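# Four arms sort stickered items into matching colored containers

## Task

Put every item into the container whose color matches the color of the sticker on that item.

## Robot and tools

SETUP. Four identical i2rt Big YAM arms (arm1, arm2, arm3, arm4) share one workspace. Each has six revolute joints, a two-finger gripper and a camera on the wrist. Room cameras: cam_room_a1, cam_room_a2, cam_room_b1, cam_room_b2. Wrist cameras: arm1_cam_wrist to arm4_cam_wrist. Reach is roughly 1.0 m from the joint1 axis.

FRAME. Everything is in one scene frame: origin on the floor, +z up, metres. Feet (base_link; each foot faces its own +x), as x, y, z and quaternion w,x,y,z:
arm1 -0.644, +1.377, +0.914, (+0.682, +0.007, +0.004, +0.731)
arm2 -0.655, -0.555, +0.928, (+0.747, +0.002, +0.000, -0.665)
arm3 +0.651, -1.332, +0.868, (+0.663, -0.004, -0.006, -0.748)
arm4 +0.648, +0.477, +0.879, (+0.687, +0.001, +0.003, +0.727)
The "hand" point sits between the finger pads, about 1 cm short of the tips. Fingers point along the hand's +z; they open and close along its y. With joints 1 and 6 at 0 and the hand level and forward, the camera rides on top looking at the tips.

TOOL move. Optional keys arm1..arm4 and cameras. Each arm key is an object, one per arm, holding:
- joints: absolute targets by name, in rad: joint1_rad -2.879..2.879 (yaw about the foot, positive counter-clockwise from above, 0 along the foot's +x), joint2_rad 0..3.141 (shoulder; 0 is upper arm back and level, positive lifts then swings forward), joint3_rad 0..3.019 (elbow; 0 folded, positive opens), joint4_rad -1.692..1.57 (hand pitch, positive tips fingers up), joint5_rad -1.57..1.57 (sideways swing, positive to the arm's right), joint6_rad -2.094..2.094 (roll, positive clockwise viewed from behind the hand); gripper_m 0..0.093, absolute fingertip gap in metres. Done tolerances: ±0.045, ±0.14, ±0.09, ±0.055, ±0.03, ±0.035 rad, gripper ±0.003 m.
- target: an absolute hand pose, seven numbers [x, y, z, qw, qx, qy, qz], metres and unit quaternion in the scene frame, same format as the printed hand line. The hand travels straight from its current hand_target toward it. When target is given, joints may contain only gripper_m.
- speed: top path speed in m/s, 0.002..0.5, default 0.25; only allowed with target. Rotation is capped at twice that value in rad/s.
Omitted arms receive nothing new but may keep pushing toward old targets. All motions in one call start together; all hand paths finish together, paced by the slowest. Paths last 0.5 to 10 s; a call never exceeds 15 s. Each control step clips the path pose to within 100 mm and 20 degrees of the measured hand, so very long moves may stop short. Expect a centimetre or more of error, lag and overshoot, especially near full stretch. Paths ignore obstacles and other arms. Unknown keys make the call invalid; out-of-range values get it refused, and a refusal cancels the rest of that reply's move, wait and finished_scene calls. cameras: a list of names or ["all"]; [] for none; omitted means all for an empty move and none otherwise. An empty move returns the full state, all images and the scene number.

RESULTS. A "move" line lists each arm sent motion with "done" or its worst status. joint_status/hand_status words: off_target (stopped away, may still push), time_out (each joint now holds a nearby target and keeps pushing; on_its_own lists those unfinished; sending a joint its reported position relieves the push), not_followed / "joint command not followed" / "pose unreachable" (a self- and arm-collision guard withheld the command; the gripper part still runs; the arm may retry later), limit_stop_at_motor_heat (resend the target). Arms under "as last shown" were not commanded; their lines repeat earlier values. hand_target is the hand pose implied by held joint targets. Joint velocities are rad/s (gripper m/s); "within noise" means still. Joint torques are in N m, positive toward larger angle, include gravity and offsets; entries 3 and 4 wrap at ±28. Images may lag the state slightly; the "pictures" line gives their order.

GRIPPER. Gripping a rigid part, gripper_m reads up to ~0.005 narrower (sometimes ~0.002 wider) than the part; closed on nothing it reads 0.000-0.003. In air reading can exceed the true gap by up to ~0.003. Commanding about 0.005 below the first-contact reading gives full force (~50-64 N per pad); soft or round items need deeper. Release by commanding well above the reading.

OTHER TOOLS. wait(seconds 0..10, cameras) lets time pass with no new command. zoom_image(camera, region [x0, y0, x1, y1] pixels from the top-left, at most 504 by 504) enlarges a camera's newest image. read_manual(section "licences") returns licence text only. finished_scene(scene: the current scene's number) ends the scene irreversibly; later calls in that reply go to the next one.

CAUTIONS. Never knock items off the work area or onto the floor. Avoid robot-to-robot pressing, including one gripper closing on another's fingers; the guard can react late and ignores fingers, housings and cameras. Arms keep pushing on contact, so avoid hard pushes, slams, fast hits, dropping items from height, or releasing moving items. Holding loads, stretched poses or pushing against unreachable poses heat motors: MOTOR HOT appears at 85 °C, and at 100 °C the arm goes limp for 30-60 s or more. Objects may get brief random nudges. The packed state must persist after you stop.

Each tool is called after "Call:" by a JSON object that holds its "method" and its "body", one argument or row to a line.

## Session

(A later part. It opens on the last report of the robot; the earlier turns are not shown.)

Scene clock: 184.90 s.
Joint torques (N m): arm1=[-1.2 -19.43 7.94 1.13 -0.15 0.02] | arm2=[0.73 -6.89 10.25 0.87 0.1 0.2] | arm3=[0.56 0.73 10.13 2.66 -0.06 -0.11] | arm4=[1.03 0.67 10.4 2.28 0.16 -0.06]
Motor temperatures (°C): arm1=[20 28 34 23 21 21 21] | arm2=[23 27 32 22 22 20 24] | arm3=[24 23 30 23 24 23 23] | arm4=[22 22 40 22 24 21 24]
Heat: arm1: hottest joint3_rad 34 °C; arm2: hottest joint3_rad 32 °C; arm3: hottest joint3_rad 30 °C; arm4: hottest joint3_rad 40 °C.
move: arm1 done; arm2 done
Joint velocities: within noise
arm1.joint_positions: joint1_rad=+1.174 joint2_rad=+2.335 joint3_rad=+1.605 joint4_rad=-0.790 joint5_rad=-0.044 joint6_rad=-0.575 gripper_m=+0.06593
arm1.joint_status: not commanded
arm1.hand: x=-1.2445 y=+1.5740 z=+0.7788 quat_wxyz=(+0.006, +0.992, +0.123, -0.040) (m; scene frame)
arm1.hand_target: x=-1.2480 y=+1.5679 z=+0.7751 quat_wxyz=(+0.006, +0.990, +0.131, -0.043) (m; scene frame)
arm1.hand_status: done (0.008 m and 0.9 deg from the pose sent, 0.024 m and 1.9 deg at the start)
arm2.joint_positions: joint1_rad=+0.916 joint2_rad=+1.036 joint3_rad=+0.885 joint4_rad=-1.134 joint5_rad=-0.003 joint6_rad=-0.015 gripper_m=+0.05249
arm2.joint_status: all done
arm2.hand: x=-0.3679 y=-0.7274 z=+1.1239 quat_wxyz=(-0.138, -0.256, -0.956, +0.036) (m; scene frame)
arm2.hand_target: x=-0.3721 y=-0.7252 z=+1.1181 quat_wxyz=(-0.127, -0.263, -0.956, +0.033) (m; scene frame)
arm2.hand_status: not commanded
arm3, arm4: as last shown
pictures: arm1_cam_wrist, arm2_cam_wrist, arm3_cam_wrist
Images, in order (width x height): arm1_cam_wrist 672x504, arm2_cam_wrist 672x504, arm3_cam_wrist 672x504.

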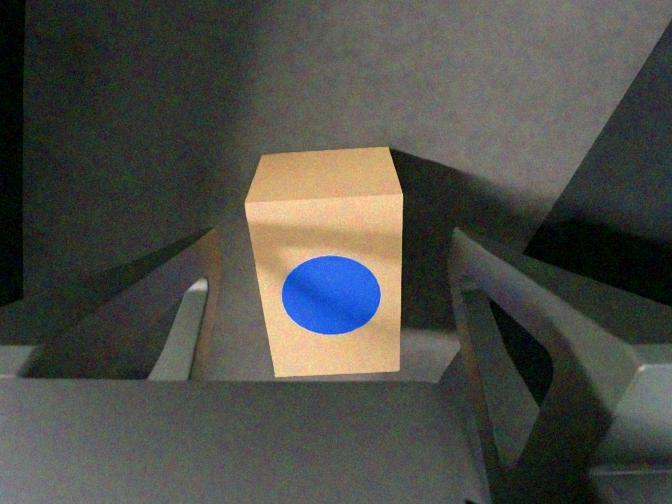

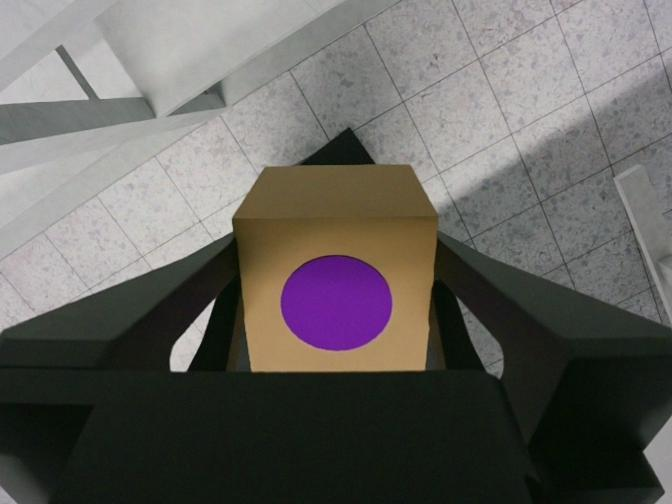

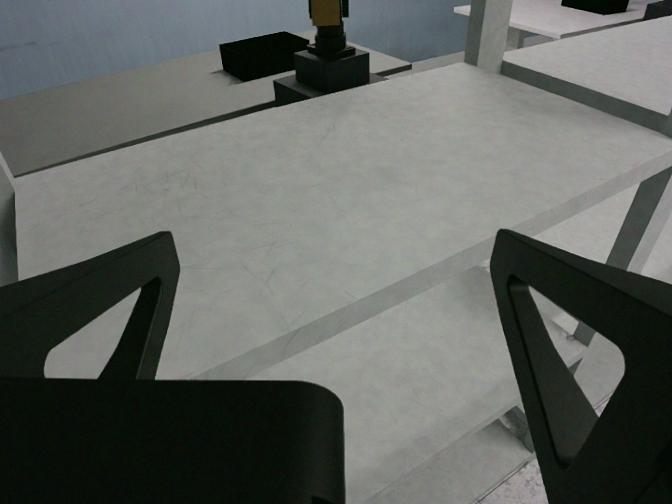

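Call:
{"method": "move", "body": {
  "arm1": {"target": [-1.241, 1.566, 0.748, 0.0057, 0.9905, 0.1304, -0.0432], "speed": 0.06},
  "arm2": {"target": [-0.005, -0.940, 1.115, 0.1091, 0.2639, 0.9579, -0.0301], "speed": 0.2},
  "cameras": ["arm1_cam_wrist", "arm2_cam_wrist", "arm3_cam_wrist"]
}}

Scene clock: 195.67 s.
Joint torques (N m): arm1=[-0.79 -17.44 7.54 1.13 -0.13 0] | arm2=[1.26 -24.06 16.25 0.61 0.14 0.21] | arm3=[0.56 0.67 10.14 2.63 -0.07 -0.11] | arm4=[1.26 0.91 10.5 2.29 0.14 -0.07]
Motor temperatures (°C): arm1=[20 28 33 23 21 21 21] | arm2=[23 27 32 22 22 20 24] | arm3=[24 23 30 23 24 23 23] | arm4=[22 22 40 22 24 21 24]
Heat: arm1: hottest joint3_rad 33 °C; arm2: hottest joint3_rad 32 °C; arm3: hottest joint3_rad 30 °C; arm4: hottest joint3_rad 40 °C.
move: arm1 off_target; arm2 off_target
Joint velocities: within noise
arm1.joint_positions: joint1_rad=+1.174 joint2_rad=+2.358 joint3_rad=+1.582 joint4_rad=-0.733 joint5_rad=-0.044 joint6_rad=-0.575 gripper_m=+0.06593
arm1.joint_status: not commanded
arm1.hand: x=-1.2412 y=+1.5728 z=+0.7588 quat_wxyz=(+0.004, +0.991, +0.124, -0.045) (m; scene frame)
arm1.hand_target: x=-1.2407 y=+1.5659 z=+0.7481 quat_wxyz=(+0.006, +0.990, +0.131, -0.043) (m; scene frame)
arm1.hand_status: off_target (0.013 m and 0.9 deg from the pose sent, 0.032 m and 0.9 deg at the start)
arm2.joint_positions: joint1_rad=+0.916 joint2_rad=+2.253 joint3_rad=+2.359 joint4_rad=-1.472 joint5_rad=+0.001 joint6_rad=-0.010 gripper_m=+0.05250
arm2.joint_status: not commanded
arm2.hand: x=-0.0172 y=-0.9373 z=+1.1077 quat_wxyz=(-0.099, -0.260, -0.960, +0.026) (m; scene frame)
arm2.hand_target: x=-0.0059 y=-0.9396 z=+1.1150 quat_wxyz=(-0.110, -0.264, -0.958, +0.030) (m; scene frame)
arm2.hand_status: off_target (0.014 m and 1.4 deg from the pose sent, 0.421 m and 3.5 deg at the start)
arm3, arm4: as last shown
pictures: arm1_cam_wrist, arm2_cam_wrist, arm3_cam_wrist
Images, in order (width x height): arm1_cam_wrist 672x504, arm2_cam_wrist 672x504, arm3_cam_wrist 672x504.

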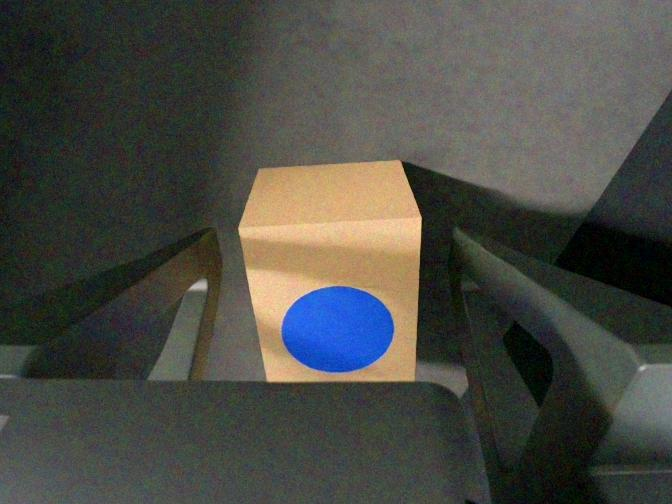

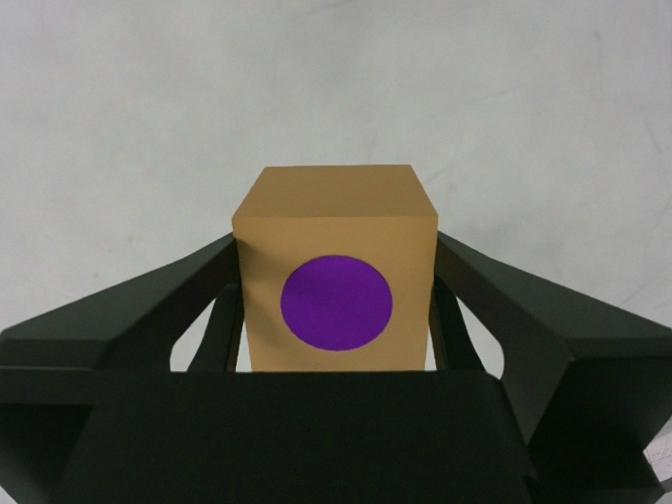

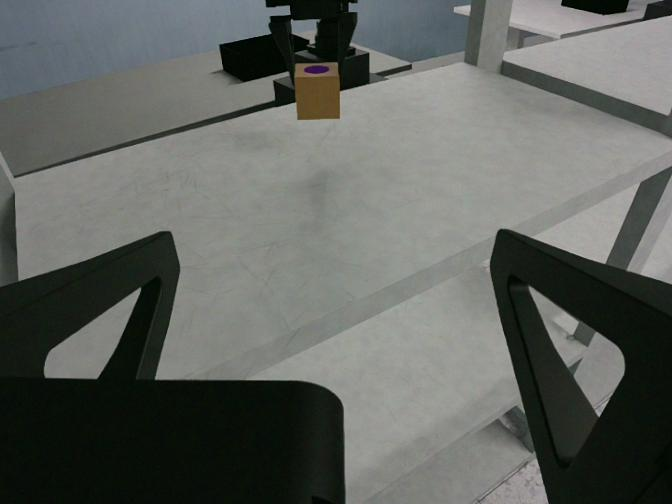

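Call:
{"method": "move", "body": {
  "arm1": {"joints": {"gripper_m": 0.022}},
  "arm2": {"target": [-0.010, -0.943, 1.068, 0.1091, 0.2639, 0.9579, -0.0301], "speed": 0.08},
  "cameras": ["arm1_cam_wrist", "arm3_cam_wrist"]
}}

Scene clock: 208.60 s.
Joint torques (N m): arm1=[-0.38 -18.02 7.5 1.13 -0.11 0.05] | arm2=[0.62 -25.7 10.41 1.91 0.08 0.15] | arm3=[0.56 0.62 10.14 2.67 -0.07 -0.11] | arm4=[1.2 0.26 10.36 2.24 0.14 -0.1]
Motor temperatures (°C): arm1=[20 28 33 23 21 21 21] | arm2=[23 28 34 22 22 20 24] | arm3=[24 23 30 23 24 23 23] | arm4=[22 22 40 22 24 21 24]
Heat: arm1: hottest joint3_rad 33 °C; arm2: hottest joint3_rad 34 °C; arm3: hottest joint3_rad 30 °C; arm4: hottest joint3_rad 40 °C.
move: arm1 off_target; arm2 done
Joint velocities: within noise
arm1.joint_positions: joint1_rad=+1.174 joint2_rad=+2.358 joint3_rad=+1.582 joint4_rad=-0.732 joint5_rad=-0.044 joint6_rad=-0.575 gripper_m=+0.04359
arm1.joint_status: gripper_m off_target (ended at +0.04360, target +0.02200)
arm1.hand: x=-1.2414 y=+1.5729 z=+0.7588 quat_wxyz=(+0.004, +0.991, +0.124, -0.046) (m; scene frame)
arm1.hand_target: x=-1.2406 y=+1.5659 z=+0.7481 quat_wxyz=(+0.006, +0.990, +0.131, -0.043) (m; scene frame)
arm1.hand_status: not commanded
arm2.joint_positions: joint1_rad=+0.916 joint2_rad=+2.253 joint3_rad=+2.270 joint4_rad=-1.366 joint5_rad=+0.001 joint6_rad=-0.010 gripper_m=+0.05250
arm2.joint_status: not commanded
arm2.hand: x=-0.0117 y=-0.9405 z=+1.0747 quat_wxyz=(-0.107, -0.260, -0.959, +0.029) (m; scene frame)
arm2.hand_target: x=-0.0101 y=-0.9431 z=+1.0682 quat_wxyz=(-0.109, -0.264, -0.958, +0.030) (m; scene frame)
arm2.hand_status: done (0.007 m and 0.6 deg from the pose sent, 0.041 m and 1.4 deg at the start)
arm3.joint_positions: joint1_rad=-1.978 joint2_rad=+0.298 joint3_rad=+0.428 joint4_rad=-0.166 joint5_rad=+0.002 joint6_rad=+0.006 gripper_m=+0.09402
arm3.joint_status: not commanded
arm3.hand: x=+0.3861 y=-1.1718 z=+1.2121 quat_wxyz=(+0.175, -0.696, +0.195, +0.669) (m; scene frame)
arm3.hand_target: x=+0.3891 y=-1.1703 z=+1.2204 quat_wxyz=(+0.183, -0.686, +0.193, +0.678) (m; scene frame)
arm3.hand_status: not commanded
arm4.joint_positions: joint1_rad=+0.898 joint2_rad=+0.275 joint3_rad=+0.399 joint4_rad=-0.167 joint5_rad=-0.002 joint6_rad=+0.012 gripper_m=+0.09401
arm4.joint_status: not commanded
arm4.hand: x=+0.4025 y=+0.6537 z=+1.2148 quat_wxyz=(-0.203, +0.686, -0.224, -0.662) (m; scene frame)
arm4.hand_target: x=+0.4047 y=+0.6519 z=+1.2300 quat_wxyz=(-0.212, +0.673, -0.216, -0.675) (m; scene frame)
arm4.hand_status: not commanded
pictures: arm1_cam_wrist, arm3_cam_wrist
Images, in order (width x height): arm1_cam_wrist 672x504, arm3_cam_wrist 672x504.

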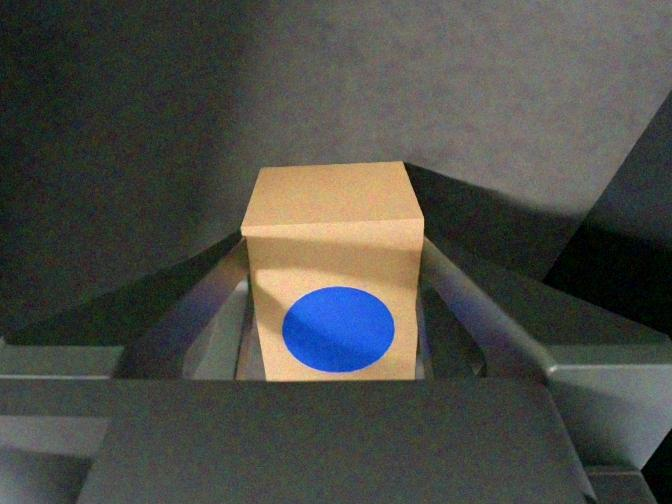

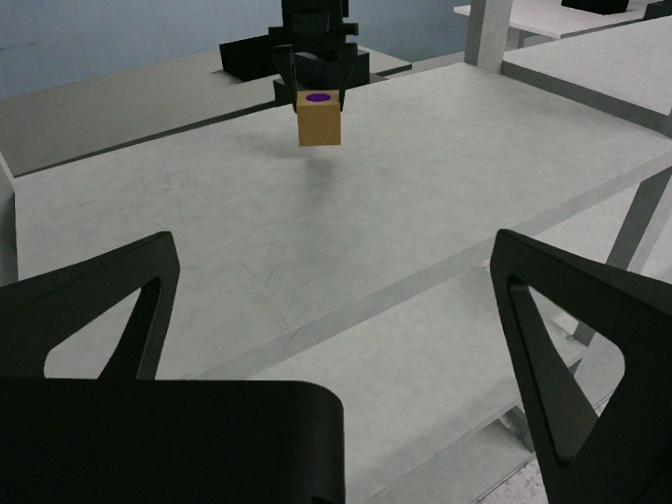

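Call:
{"method": "move", "body": {
  "arm1": {"target": [-1.225, 1.566, 0.87, 0.0057, 0.9905, 0.1304, -0.0432], "speed": 0.12},
  "arm2": {"target": [-0.010, -0.943, 1.054, 0.1091, 0.2639, 0.9579, -0.0301], "speed": 0.05},
  "cameras": ["arm1_cam_wrist", "arm3_cam_wrist"]
}}

Call:
{"method": "zoom_image", "body": {
  "camera": "arm3_cam_wrist",
  "region": [240, 50, 400, 180]
}}

Scene clock: 215.17 s.
Joint torques (N m): arm1=[-1.73 -19.49 8.73 0.06 -0.15 -0.07] | arm2=[0.73 -25.88 9.99 1.89 0.08 0.15] | arm3=[0.5 0.79 10.18 2.66 -0.07 -0.11] | arm4=[1.03 0.97 10.45 2.22 0.14 -0.08]
Motor temperatures (°C): arm1=[20 28 32 23 21 21 21] | arm2=[23 28 33 22 22 20 24] | arm3=[24 23 30 23 24 23 23] | arm4=[22 22 40 22 24 21 24]
Heat: arm1: hottest joint3_rad 32 °C; arm2: hottest joint3_rad 33 °C; arm3: hottest joint3_rad 30 °C; arm4: hottest joint3_rad 40 °C.
move: arm1 off_target; arm2 done
Joint velocities: within noise
arm1.joint_positions: joint1_rad=+1.174 joint2_rad=+2.161 joint3_rad=+1.530 joint4_rad=-0.892 joint5_rad=-0.044 joint6_rad=-0.578 gripper_m=+0.04359
arm1.joint_status: not commanded
arm1.hand: x=-1.2238 y=+1.5672 z=+0.8580 quat_wxyz=(+0.007, +0.991, +0.125, -0.039) (m; scene frame)
arm1.hand_target: x=-1.2250 y=+1.5660 z=+0.8698 quat_wxyz=(+0.006, +0.991, +0.130, -0.043) (m; scene frame)
arm1.hand_status: off_target (0.012 m and 0.8 deg from the pose sent, 0.113 m and 0.9 deg at the start)
arm2.joint_positions: joint1_rad=+0.916 joint2_rad=+2.253 joint3_rad=+2.240 joint4_rad=-1.330 joint5_rad=+0.001 joint6_rad=-0.010 gripper_m=+0.05250
arm2.joint_status: not commanded
arm2.hand: x=-0.0105 y=-0.9411 z=+1.0633 quat_wxyz=(-0.110, -0.259, -0.959, +0.030) (m; scene frame)
arm2.hand_target: x=-0.0101 y=-0.9431 z=+1.0542 quat_wxyz=(-0.109, -0.264, -0.958, +0.030) (m; scene frame)
arm2.hand_status: done (0.010 m and 0.5 deg from the pose sent, 0.021 m and 0.6 deg at the start)
arm3, arm4: as last shown
pictures: arm1_cam_wrist, arm3_cam_wrist
Images, in order (width x height): arm1_cam_wrist 672x504, arm3_cam_wrist 672x504.

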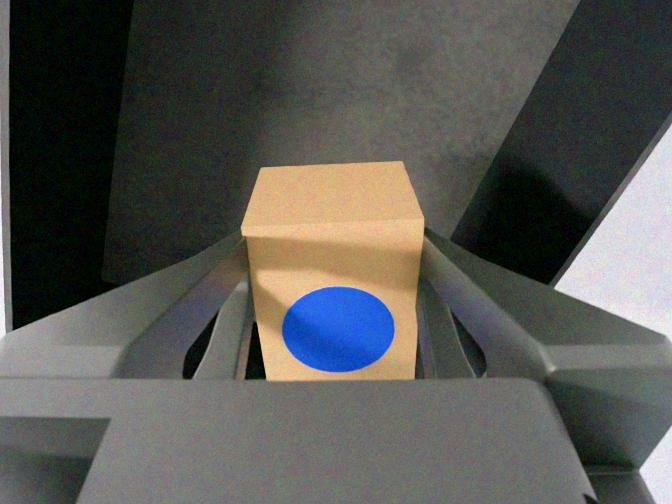

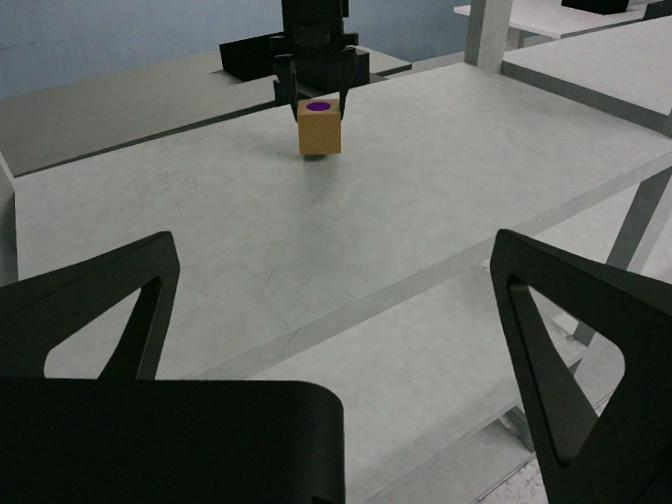

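Scaled by 3.150.

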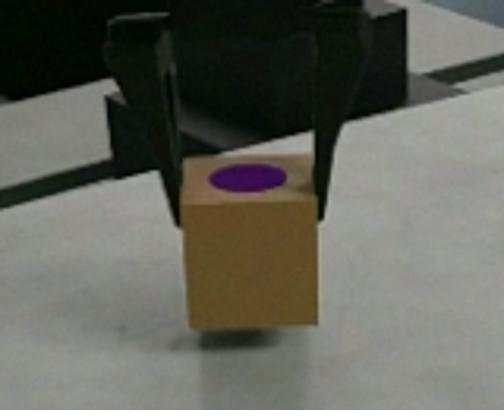

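Call:
{"method": "move", "body": {
  "arm1": {"target": [-1.05, 1.512, 1.03, 0.0057, 0.9905, 0.1304, -0.0432], "speed": 0.2},
  "arm2": {"target": [-0.010, -0.943, 1.041, 0.1091, 0.2639, 0.9579, -0.0301], "speed": 0.04},
  "cameras": ["arm1_cam_wrist", "arm3_cam_wrist"]
}}

Call:
{"method": "zoom_image", "body": {
  "camera": "arm3_cam_wrist",
  "region": [240, 50, 400, 180]
}}

Scene clock: 224.30 s.
Joint torques (N m): arm1=[-1.9 -9.29 9.87 0.03 -0.16 -0.06] | arm2=[0.67 -25.7 9.95 1.92 0.08 0.14] | arm3=[0.5 0.91 10.14 2.66 -0.07 -0.11] | arm4=[0.91 0.38 10.37 2.18 0.14 -0.1]
Motor temperatures (°C): arm1=[20 28 33 23 21 21 22] | arm2=[23 29 34 22 22 20 24] | arm3=[24 23 30 23 24 23 23] | arm4=[22 22 40 22 24 21 24]
Heat: arm1: hottest joint3_rad 33 °C; arm2: hottest joint3_rad 34 °C; arm3: hottest joint3_rad 30 °C; arm4: hottest joint3_rad 40 °C.
move: arm1 done; arm2 off_target
Joint velocities: within noise
arm1.joint_positions: joint1_rad=+1.174 joint2_rad=+1.512 joint3_rad=+1.089 joint4_rad=-1.082 joint5_rad=-0.045 joint6_rad=-0.588 gripper_m=+0.04358
arm1.joint_status: not commanded
arm1.hand: x=-1.0530 y=+1.5093 z=+1.0289 quat_wxyz=(+0.003, +0.990, +0.130, -0.046) (m; scene frame)
arm1.hand_target: x=-1.0500 y=+1.5119 z=+1.0300 quat_wxyz=(+0.006, +0.991, +0.130, -0.043) (m; scene frame)
arm1.hand_status: done (0.004 m and 0.5 deg from the pose sent, 0.251 m and 0.8 deg at the start)
arm2.joint_positions: joint1_rad=+0.916 joint2_rad=+2.253 joint3_rad=+2.210 joint4_rad=-1.298 joint5_rad=+0.001 joint6_rad=-0.010 gripper_m=+0.05250
arm2.joint_status: not commanded
arm2.hand: x=-0.0104 y=-0.9412 z=+1.0519 quat_wxyz=(-0.111, -0.259, -0.959, +0.030) (m; scene frame)
arm2.hand_target: x=-0.0103 y=-0.9430 z=+1.0411 quat_wxyz=(-0.109, -0.264, -0.958, +0.030) (m; scene frame)
arm2.hand_status: off_target (0.011 m and 0.6 deg from the pose sent, 0.022 m and 0.6 deg at the start)
arm3, arm4: as last shown
pictures: arm1_cam_wrist, arm3_cam_wrist
Images, in order (width x height): arm1_cam_wrist 672x504, arm3_cam_wrist 672x504.

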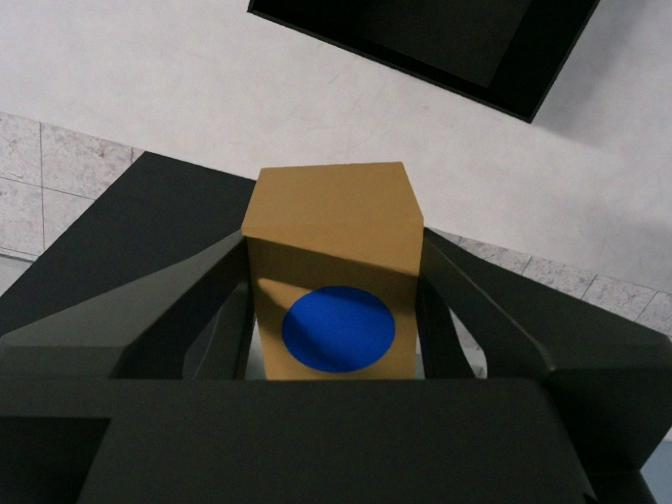

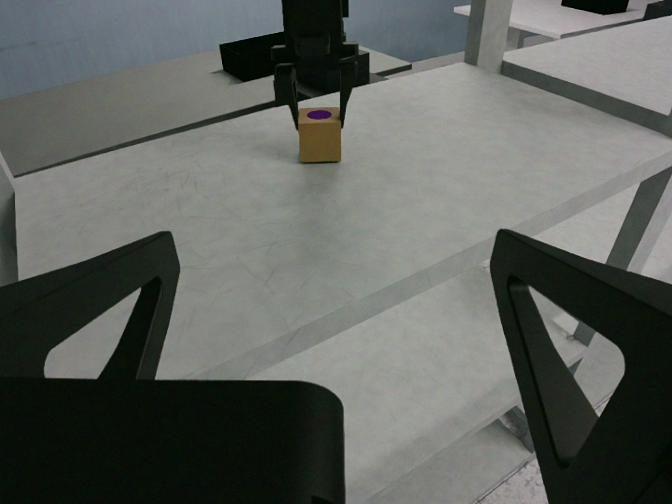

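Scaled by 3.150.

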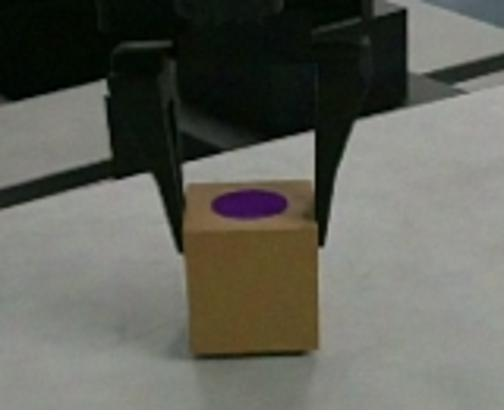

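Call:
{"method": "move", "body": {
  "arm1": {"joints": {"joint1_rad": -2.25, "joint2_rad": 1.056, "joint3_rad": 0.86, "joint4_rad": -1.2, "joint5_rad": 0, "joint6_rad": 0}},
  "arm2": {"target": [-0.010, -0.943, 1.032, 0.1091, 0.2639, 0.9579, -0.0301], "speed": 0.04},
  "cameras": ["arm1_cam_wrist", "arm3_cam_wrist", "arm4_cam_wrist"]
}}

Call:
{"method": "zoom_image", "body": {
  "camera": "arm3_cam_wrist",
  "region": [240, 50, 400, 180]
}}

Scene clock: 231.10 s.
Joint torques (N m): arm1=[-2.37 -4.19 10.95 0.21 -0.09 0.08] | arm2=[0.73 -25.52 9.28 2.14 0.08 0.14] | arm3=[0.44 0.73 10.15 2.62 -0.06 -0.11] | arm4=[0.67 0.73 10.32 2.3 0.16 -0.08]
Motor temperatures (°C): arm1=[20 28 33 23 21 21 22] | arm2=[23 29 33 22 22 20 25] | arm3=[24 23 30 23 24 23 23] | arm4=[22 22 40 22 24 21 24]
Heat: arm1: hottest joint3_rad 33 °C; arm2: hottest joint3_rad 33 °C; arm3: hottest joint3_rad 30 °C; arm4: hottest joint3_rad 40 °C.
move: arm1 done; arm2 off_target
Joint velocities: within noise
arm1.joint_positions: joint1_rad=-2.247 joint2_rad=+1.059 joint3_rad=+0.855 joint4_rad=-1.191 joint5_rad=+0.002 joint6_rad=-0.007 gripper_m=+0.04359
arm1.joint_status: all done
arm1.hand: x=-0.3845 y=+1.1977 z=+1.0821 quat_wxyz=(-0.076, -0.294, -0.952, +0.029) (m; scene frame)
arm1.hand_target: x=-0.3855 y=+1.1974 z=+1.0845 quat_wxyz=(-0.075, -0.299, -0.951, +0.027) (m; scene frame)
arm1.hand_status: not commanded
arm2.joint_positions: joint1_rad=+0.916 joint2_rad=+2.253 joint3_rad=+2.199 joint4_rad=-1.282 joint5_rad=+0.001 joint6_rad=-0.010 gripper_m=+0.05250
arm2.joint_status: not commanded
arm2.hand: x=-0.0095 y=-0.9417 z=+1.0480 quat_wxyz=(-0.113, -0.259, -0.959, +0.030) (m; scene frame)
arm2.hand_target: x=-0.0103 y=-0.9429 z=+1.0322 quat_wxyz=(-0.109, -0.264, -0.958, +0.030) (m; scene frame)
arm2.hand_status: off_target (0.016 m and 0.7 deg from the pose sent, 0.020 m and 0.6 deg at the start)
arm3, arm4: as last shown
pictures: arm1_cam_wrist, arm3_cam_wrist, arm4_cam_wrist
Images, in order (width x height): arm1_cam_wrist 672x504, arm3_cam_wrist 672x504, arm4_cam_wrist 672x504.

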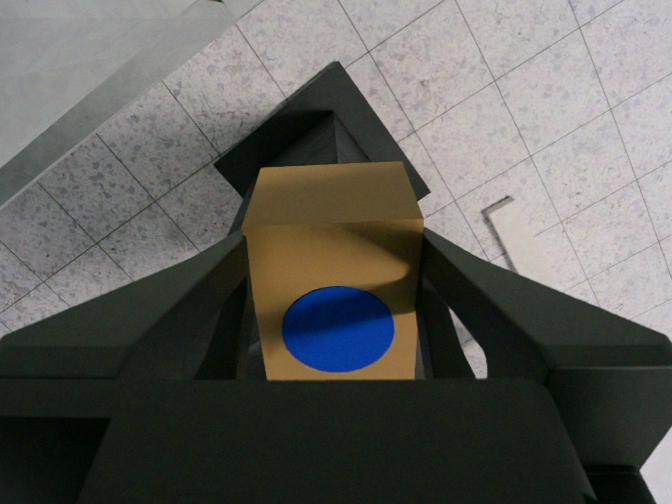

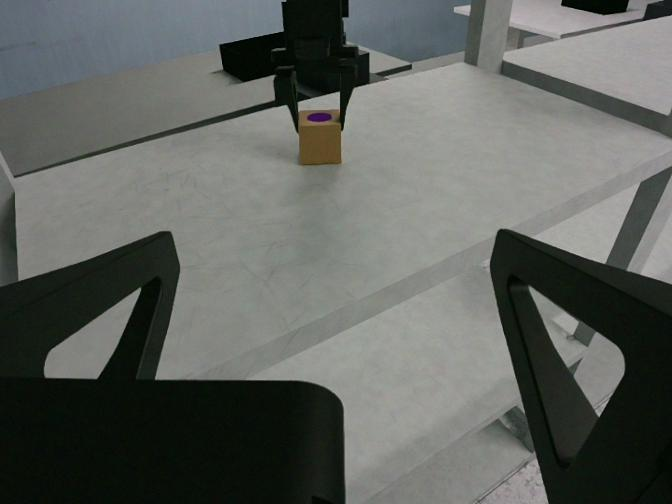

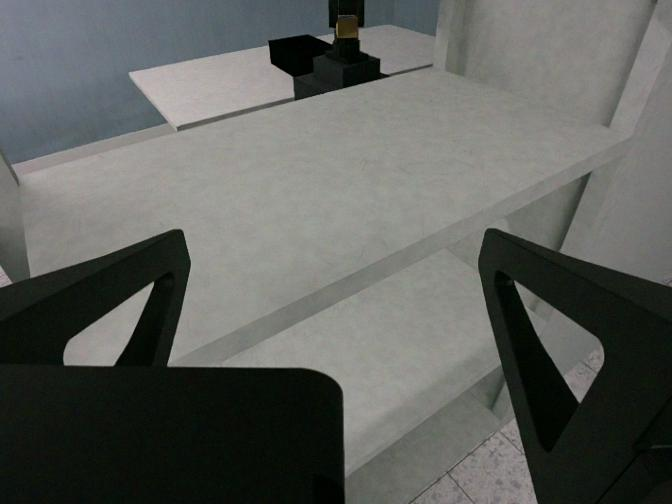

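Scaled by 3.150.

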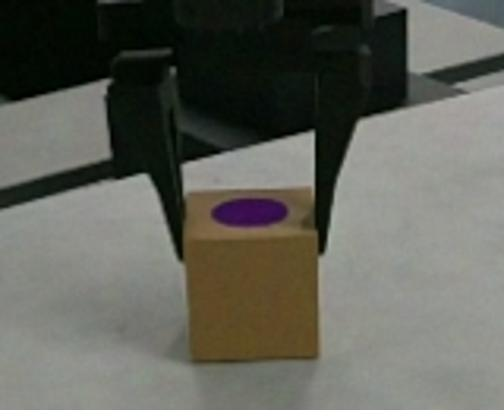

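Call:
{"method": "move", "body": {
  "arm1": {"target": [-0.030, 0.948, 1.085, 0.1091, 0.2979, 0.9478, -0.0343], "speed": 0.2},
  "arm2": {"joints": {"gripper_m": 0.08}},
  "cameras": ["arm2_cam_wrist", "arm3_cam_wrist", "arm4_cam_wrist"]
}}

Scene clock: 239.63 s.
Joint torques (N m): arm1=[-1.96 -19.96 16.88 0.49 -0.1 0.08] | arm2=[0.56 -25.58 9.81 1.91 0.07 0.15] | arm3=[0.62 0.73 10.18 2.67 -0.07 -0.11] | arm4=[0.85 0.62 10.43 2.24 0.14 -0.06]
Motor temperatures (°C): arm1=[20 27 34 23 21 21 22] | arm2=[23 29 33 22 22 20 24] | arm3=[24 23 30 23 24 23 23] | arm4=[22 22 40 22 24 21 24]
Heat: arm1: hottest joint3_rad 34 °C; arm2: hottest joint3_rad 33 °C; arm3: hottest joint3_rad 30 °C; arm4: hottest joint3_rad 40 °C.
move: arm1 off_target; arm2 done
Joint velocities: within noise
arm1.joint_positions: joint1_rad=-2.247 joint2_rad=+2.210 joint3_rad=+2.229 joint4_rad=-1.394 joint5_rad=-0.006 joint6_rad=-0.007 gripper_m=+0.04359
arm1.joint_status: not commanded
arm1.hand: x=-0.0395 y=+0.9596 z=+1.0613 quat_wxyz=(-0.086, -0.294, -0.952, +0.028) (m; scene frame)
arm1.hand_target: x=-0.0313 y=+0.9489 z=+1.0850 quat_wxyz=(-0.110, -0.298, -0.948, +0.035) (m; scene frame)
arm1.hand_status: off_target (0.028 m and 2.8 deg from the pose sent, 0.434 m and 3.9 deg at the start)
arm2.joint_positions: joint1_rad=+0.916 joint2_rad=+2.253 joint3_rad=+2.192 joint4_rad=-1.276 joint5_rad=+0.001 joint6_rad=-0.010 gripper_m=+0.07994
arm2.joint_status: all done
arm2.hand: x=-0.0097 y=-0.9415 z=+1.0455 quat_wxyz=(-0.113, -0.259, -0.959, +0.030) (m; scene frame)
arm2.hand_target: x=-0.0104 y=-0.9429 z=+1.0322 quat_wxyz=(-0.109, -0.264, -0.958, +0.030) (m; scene frame)
arm2.hand_status: not commanded
arm3, arm4: as last shown
pictures: arm2_cam_wrist, arm3_cam_wrist, arm4_cam_wrist
Images, in order (width x height): arm2_cam_wrist 672x504, arm3_cam_wrist 672x504, arm4_cam_wrist 672x504.

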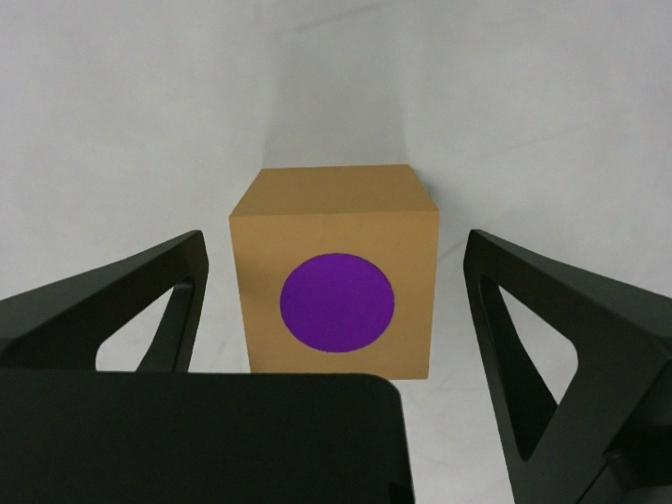

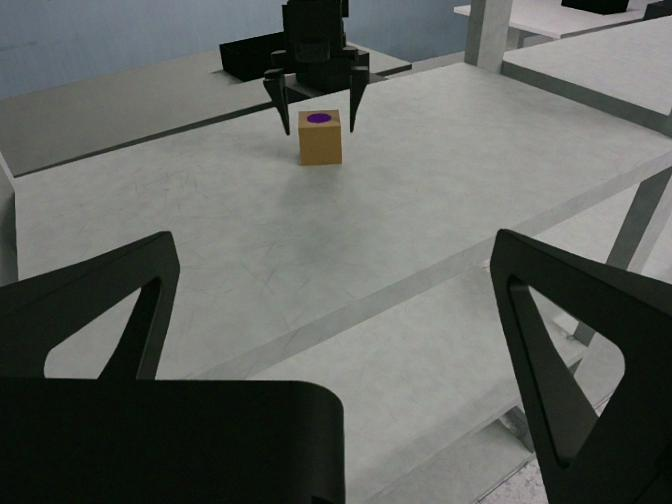

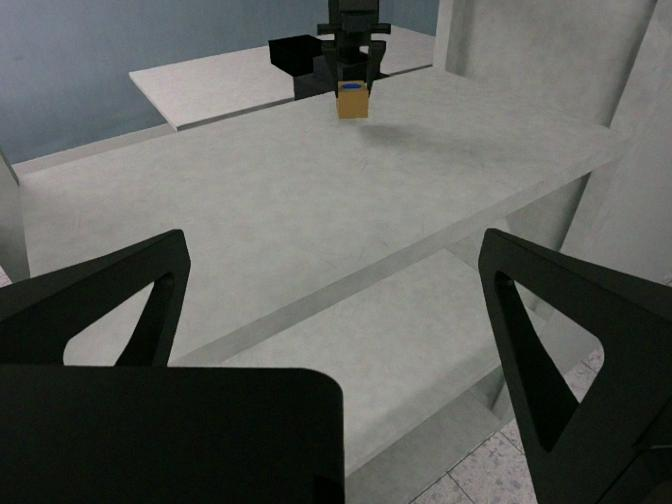

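Call:
{"method": "move", "body": {
  "arm1": {"target": [-0.030, 0.950, 1.050, 0.1091, 0.2979, 0.9478, -0.0343], "speed": 0.06},
  "arm2": {"target": [-0.012, -0.943, 1.135, 0.1091, 0.2639, 0.9579, -0.0301], "speed": 0.12},
  "cameras": ["arm2_cam_wrist", "arm4_cam_wrist"]
}}

Call:
{"method": "zoom_image", "body": {
  "camera": "arm4_cam_wrist",
  "region": [280, 50, 430, 170]
}}

Scene clock: 246.03 s.
Joint torques (N m): arm1=[-2.2 -20.31 11.36 1.36 -0.04 0.1] | arm2=[0.5 -24.35 15.3 0.59 0.07 0.13] | arm3=[0.79 0.67 10.14 2.66 -0.06 -0.11] | arm4=[0.85 0.62 10.37 2.19 0.15 -0.05]
Motor temperatures (°C): arm1=[20 28 34 23 21 21 22] | arm2=[23 29 33 22 22 20 24] | arm3=[24 23 30 23 24 23 23] | arm4=[22 22 40 22 24 21 24]
Heat: arm1: hottest joint3_rad 34 °C; arm2: hottest joint3_rad 33 °C; arm3: hottest joint3_rad 30 °C; arm4: hottest joint3_rad 40 °C.
move: arm1 done; arm2 done
Joint velocities: within noise
arm1.joint_positions: joint1_rad=-2.247 joint2_rad=+2.210 joint3_rad=+2.201 joint4_rad=-1.331 joint5_rad=-0.006 joint6_rad=-0.007 gripper_m=+0.04359
arm1.joint_status: not commanded
arm1.hand: x=-0.0327 y=+0.9547 z=+1.0521 quat_wxyz=(-0.103, -0.293, -0.950, +0.033) (m; scene frame)
arm1.hand_target: x=-0.0301 y=+0.9501 z=+1.0500 quat_wxyz=(-0.109, -0.298, -0.948, +0.034) (m; scene frame)
arm1.hand_status: done (0.006 m and 1.0 deg from the pose sent, 0.018 m and 2.8 deg at the start)
arm2.joint_positions: joint1_rad=+0.916 joint2_rad=+2.253 joint3_rad=+2.418 joint4_rad=-1.523 joint5_rad=+0.001 joint6_rad=-0.010 gripper_m=+0.07994
arm2.joint_status: not commanded
arm2.hand: x=-0.0182 y=-0.9368 z=+1.1304 quat_wxyz=(-0.103, -0.260, -0.960, +0.028) (m; scene frame)
arm2.hand_target: x=-0.0126 y=-0.9428 z=+1.1349 quat_wxyz=(-0.110, -0.264, -0.958, +0.030) (m; scene frame)
arm2.hand_status: done (0.010 m and 0.9 deg from the pose sent, 0.090 m and 0.7 deg at the start)
arm3, arm4: as last shown
pictures: arm2_cam_wrist, arm4_cam_wrist
Images, in order (width x height): arm2_cam_wrist 672x504, arm4_cam_wrist 672x504.

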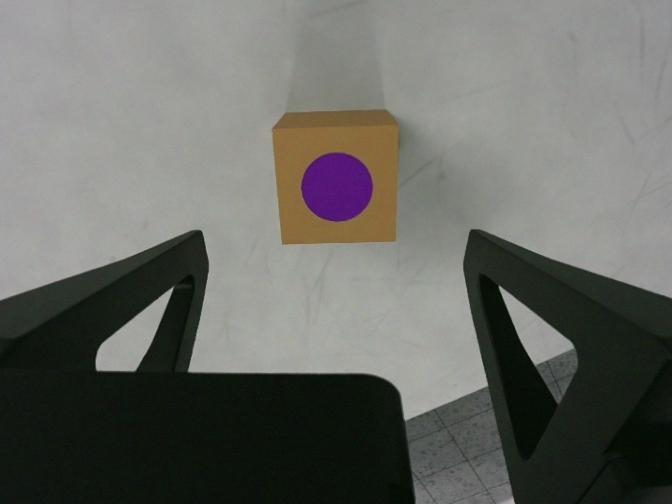

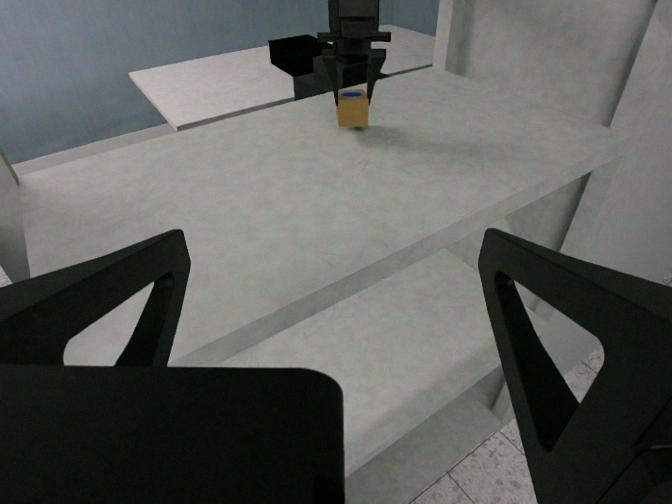

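Scaled by 3.360.

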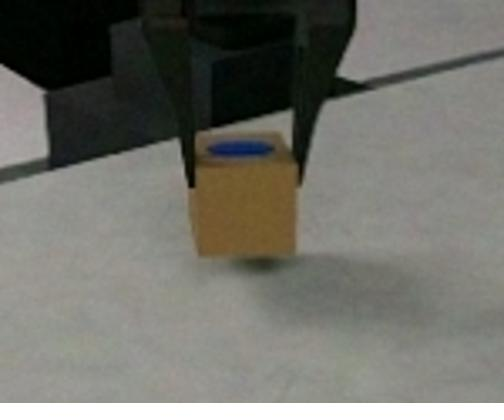

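Call:
{"method": "move", "body": {
  "arm1": {"target": [-0.030, 0.950, 1.036, 0.1091, 0.2979, 0.9478, -0.0343], "speed": 0.05},
  "arm2": {"target": [-0.33, -0.75, 1.15, 0.1091, 0.2639, 0.9579, -0.0301], "speed": 0.25},
  "arm3": {"target": [0.109, -1.0305, 1.16, 0.0544, -0.9450, 0.2453, 0.2095], "speed": 0.25},
  "cameras": ["arm3_cam_wrist", "arm4_cam_wrist"]
}}

Call:
{"method": "zoom_image", "body": {
  "camera": "arm4_cam_wrist",
  "region": [280, 50, 430, 170]
}}

Scene clock: 259.07 s.
Joint torques (N m): arm1=[-2.61 -19.55 10.88 1.29 0 0.1] | arm2=[1.03 -9.7 9.81 0.8 0.14 0.19] | arm3=[2.67 -18.26 13.94 0.43 -0.09 -0.06] | arm4=[1.08 0.38 10.39 2.29 0.15 -0.07]
Motor temperatures (°C): arm1=[20 28 34 23 21 21 22] | arm2=[23 29 35 22 22 20 24] | arm3=[24 23 30 23 24 23 23] | arm4=[22 22 41 22 24 21 24]
Heat: arm1: hottest joint3_rad 34 °C; arm2: hottest joint3_rad 35 °C; arm3: hottest joint3_rad 30 °C; arm4: hottest joint3_rad 41 °C.
move: arm1 done; arm2 done; arm3 off_target
Joint velocities: within noise
arm1.joint_positions: joint1_rad=-2.247 joint2_rad=+2.210 joint3_rad=+2.170 joint4_rad=-1.296 joint5_rad=-0.006 joint6_rad=-0.007 gripper_m=+0.04359
arm1.joint_status: not commanded
arm1.hand: x=-0.0322 y=+0.9543 z=+1.0408 quat_wxyz=(-0.105, -0.293, -0.950, +0.034) (m; scene frame)
arm1.hand_target: x=-0.0301 y=+0.9501 z=+1.0359 quat_wxyz=(-0.109, -0.298, -0.948, +0.034) (m; scene frame)
arm1.hand_status: done (0.007 m and 0.8 deg from the pose sent, 0.017 m and 1.0 deg at the start)
arm2.joint_positions: joint1_rad=+0.916 joint2_rad=+1.188 joint3_rad=+1.088 joint4_rad=-1.219 joint5_rad=+0.001 joint6_rad=-0.010 gripper_m=+0.07994
arm2.joint_status: not commanded
arm2.hand: x=-0.3249 y=-0.7540 z=+1.1568 quat_wxyz=(-0.121, -0.259, -0.958, +0.033) (m; scene frame)
arm2.hand_target: x=-0.3301 y=-0.7501 z=+1.1501 quat_wxyz=(-0.109, -0.264, -0.958, +0.030) (m; scene frame)
arm2.hand_status: done (0.009 m and 1.5 deg from the pose sent, 0.364 m and 1.0 deg at the start)
arm3.joint_positions: joint1_rad=-1.962 joint2_rad=+1.672 joint3_rad=+1.672 joint4_rad=-1.173 joint5_rad=+0.017 joint6_rad=+0.006 gripper_m=+0.09402
arm3.joint_status: not commanded
arm3.hand: x=+0.1242 y=-1.0283 z=+1.1345 quat_wxyz=(+0.051, -0.948, +0.254, +0.187) (m; scene frame)
arm3.hand_target: x=+0.1102 y=-1.0312 z=+1.1601 quat_wxyz=(+0.054, -0.945, +0.245, +0.210) (m; scene frame)
arm3.hand_status: off_target (0.030 m and 2.8 deg from the pose sent, 0.315 m and 62.5 deg at the start)
arm4: as last shown
pictures: arm3_cam_wrist, arm4_cam_wrist
Images, in order (width x height): arm3_cam_wrist 672x504, arm4_cam_wrist 672x504.

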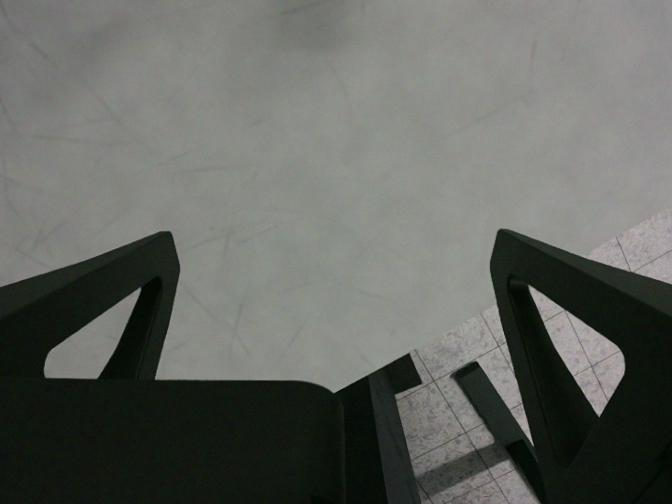

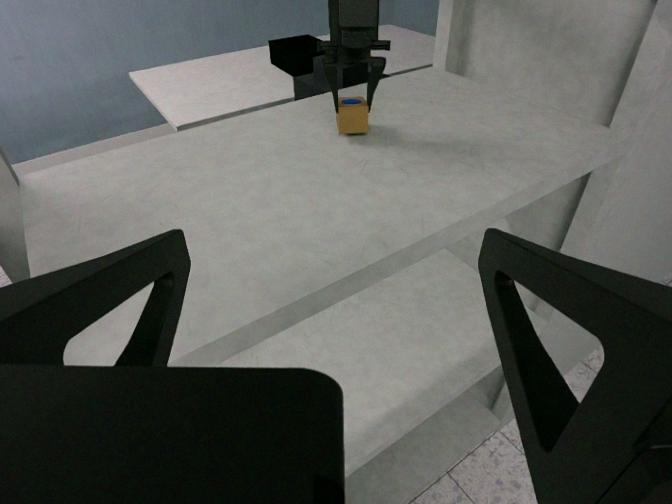

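Scaled by 3.360.

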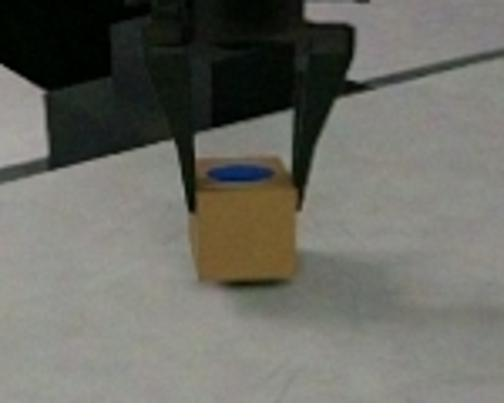

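Call:
{"method": "move", "body": {
  "arm1": {"target": [-0.030, 0.950, 1.022, 0.1091, 0.2979, 0.9478, -0.0343], "speed": 0.05},
  "arm3": {"target": [0.002, -0.977, 1.155, 0.0544, -0.9450, 0.2453, 0.2095], "speed": 0.15},
  "cameras": ["arm3_cam_wrist", "arm4_cam_wrist"]
}}

Call:
{"method": "zoom_image", "body": {
  "camera": "arm4_cam_wrist",
  "region": [280, 50, 430, 170]
}}

Scene clock: 264.83 s.
Joint torques (N m): arm1=[-2.2 -19.6 10.11 1.62 -0.01 0.15] | arm2=[1.03 -9.7 9.84 0.83 0.13 0.19] | arm3=[2.61 -23.3 13.87 0.44 0.04 0] | arm4=[0.73 0.67 10.45 2.19 0.14 -0.07]
Motor temperatures (°C): arm1=[20 28 34 23 21 21 22] | arm2=[23 29 34 22 22 20 24] | arm3=[24 24 31 23 24 23 23] | arm4=[22 22 41 22 24 21 24]
Heat: arm1: hottest joint3_rad 34 °C; arm2: hottest joint3_rad 34 °C; arm3: hottest joint3_rad 31 °C; arm4: hottest joint3_rad 41 °C.
move: arm1 off_target; arm3 off_target
Joint velocities: within noise
arm1.joint_positions: joint1_rad=-2.247 joint2_rad=+2.210 joint3_rad=+2.151 joint4_rad=-1.271 joint5_rad=-0.006 joint6_rad=-0.007 gripper_m=+0.04359
arm1.joint_status: not commanded
arm1.hand: x=-0.0316 y=+0.9538 z=+1.0336 quat_wxyz=(-0.107, -0.293, -0.949, +0.035) (m; scene frame)
arm1.hand_target: x=-0.0303 y=+0.9502 z=+1.0220 quat_wxyz=(-0.109, -0.298, -0.948, +0.034) (m; scene frame)
arm1.hand_status: off_target (0.012 m and 0.6 deg from the pose sent, 0.020 m and 0.8 deg at the start)
arm2, arm4: as last shown
arm3.joint_positions: joint1_rad=-1.956 joint2_rad=+2.036 joint3_rad=+2.207 joint4_rad=-1.333 joint5_rad=+0.017 joint6_rad=+0.006 gripper_m=+0.09402
arm3.joint_status: not commanded
arm3.hand: x=+0.0161 y=-0.9723 z=+1.1372 quat_wxyz=(+0.052, -0.947, +0.251, +0.192) (m; scene frame)
arm3.hand_target: x=+0.0030 y=-0.9776 z=+1.1549 quat_wxyz=(+0.054, -0.945, +0.245, +0.210) (m; scene frame)
arm3.hand_status: off_target (0.023 m and 2.1 deg from the pose sent, 0.134 m and 2.8 deg at the start)
pictures: arm3_cam_wrist, arm4_cam_wrist
Images, in order (width x height): arm3_cam_wrist 672x504, arm4_cam_wrist 672x504.

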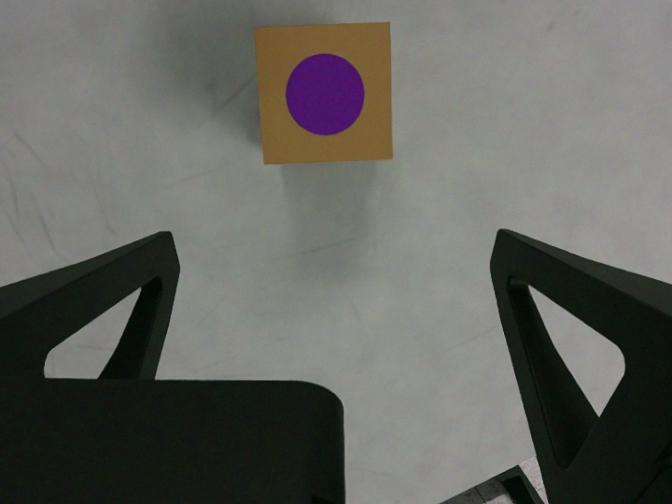

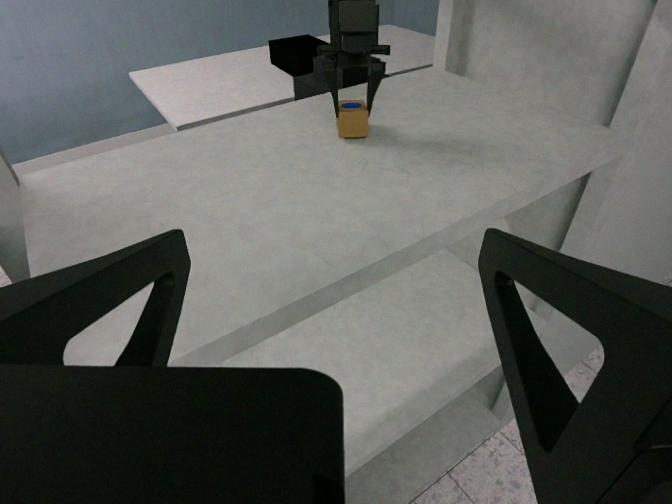

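Scaled by 3.360.

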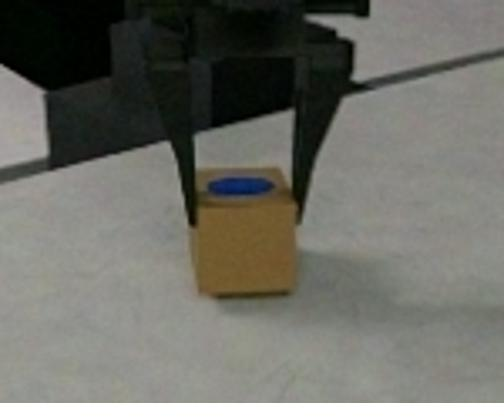

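Call:
{"method": "move", "body": {
  "arm1": {"target": [-0.030, 0.950, 1.011, 0.1091, 0.2979, 0.9478, -0.0343], "speed": 0.05},
  "arm3": {"target": [-0.044, -0.952, 1.055, 0.0516, -0.9481, 0.2328, 0.2101], "speed": 0.1},
  "cameras": ["arm3_cam_wrist", "arm4_cam_wrist"]
}}

Call:
{"method": "zoom_image", "body": {
  "camera": "arm4_cam_wrist",
  "region": [280, 50, 430, 170]
}}

Scene clock: 273.67 s.
Joint torques (N m): arm1=[-2.55 -19.02 9.16 1.85 -0.02 0.12] | arm2=[1.03 -9.64 9.83 0.83 0.14 0.19] | arm3=[2.2 -25.93 13.81 1.29 -0.08 -0.11] | arm4=[0.56 0.62 10.37 2.26 0.15 -0.07]
Motor temperatures (°C): arm1=[20 29 34 23 21 21 22] | arm2=[23 28 34 22 22 20 23] | arm3=[24 24 32 23 24 23 23] | arm4=[22 22 41 22 24 21 24]
Heat: arm1: hottest joint3_rad 34 °C; arm2: hottest joint3_rad 34 °C; arm3: hottest joint3_rad 32 °C; arm4: hottest joint3_rad 41 °C.
move: arm1 off_target; arm3 off_target
Joint velocities: within noise
arm1.joint_positions: joint1_rad=-2.247 joint2_rad=+2.209 joint3_rad=+2.138 joint4_rad=-1.248 joint5_rad=-0.006 joint6_rad=-0.007 gripper_m=+0.04359
arm1.joint_status: not commanded
arm1.hand: x=-0.0298 y=+0.9525 z=+1.0305 quat_wxyz=(-0.113, -0.293, -0.949, +0.036) (m; scene frame)
arm1.hand_target: x=-0.0304 y=+0.9503 z=+1.0113 quat_wxyz=(-0.109, -0.298, -0.948, +0.034) (m; scene frame)
arm1.hand_status: off_target (0.020 m and 0.8 deg from the pose sent, 0.023 m and 0.6 deg at the start)
arm2: as last shown
arm3.joint_positions: joint1_rad=-1.956 joint2_rad=+2.196 joint3_rad=+2.207 joint4_rad=-1.198 joint5_rad=+0.007 joint6_rad=-0.009 gripper_m=+0.09402
arm3.joint_status: not commanded
arm3.hand: x=-0.0249 y=-0.9530 z=+1.0340 quat_wxyz=(+0.046, -0.952, +0.243, +0.182) (m; scene frame)
arm3.hand_target: x=-0.0425 y=-0.9530 z=+1.0552 quat_wxyz=(+0.052, -0.948, +0.233, +0.210) (m; scene frame)
arm3.hand_status: off_target (0.028 m and 3.5 deg from the pose sent, 0.104 m and 2.9 deg at the start)
arm4.joint_positions: joint1_rad=+0.898 joint2_rad=+0.275 joint3_rad=+0.399 joint4_rad=-0.167 joint5_rad=-0.002 joint6_rad=+0.012 gripper_m=+0.09401
arm4.joint_status: not commanded
arm4.hand: x=+0.4025 y=+0.6537 z=+1.2148 quat_wxyz=(-0.203, +0.686, -0.224, -0.662) (m; scene frame)
arm4.hand_target: x=+0.4047 y=+0.6519 z=+1.2300 quat_wxyz=(-0.212, +0.673, -0.216, -0.675) (m; scene frame)
arm4.hand_status: not commanded
pictures: arm3_cam_wrist, arm4_cam_wrist
Images, in order (width x height): arm3_cam_wrist 672x504, arm4_cam_wrist 672x504.

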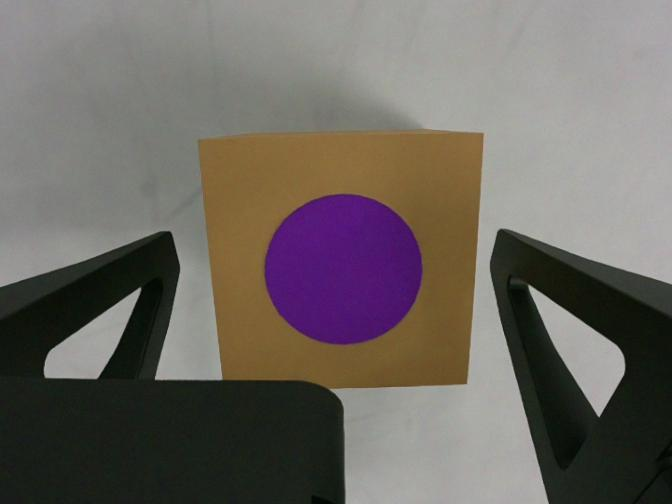

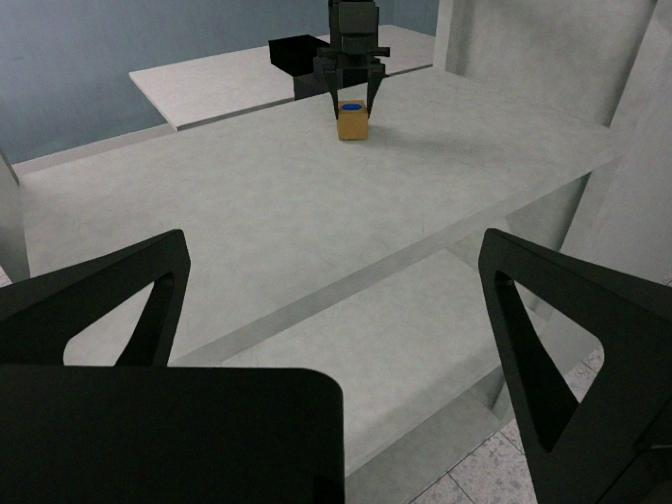

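Scaled by 3.360.

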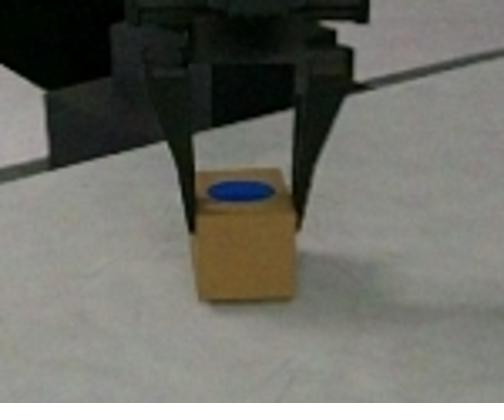

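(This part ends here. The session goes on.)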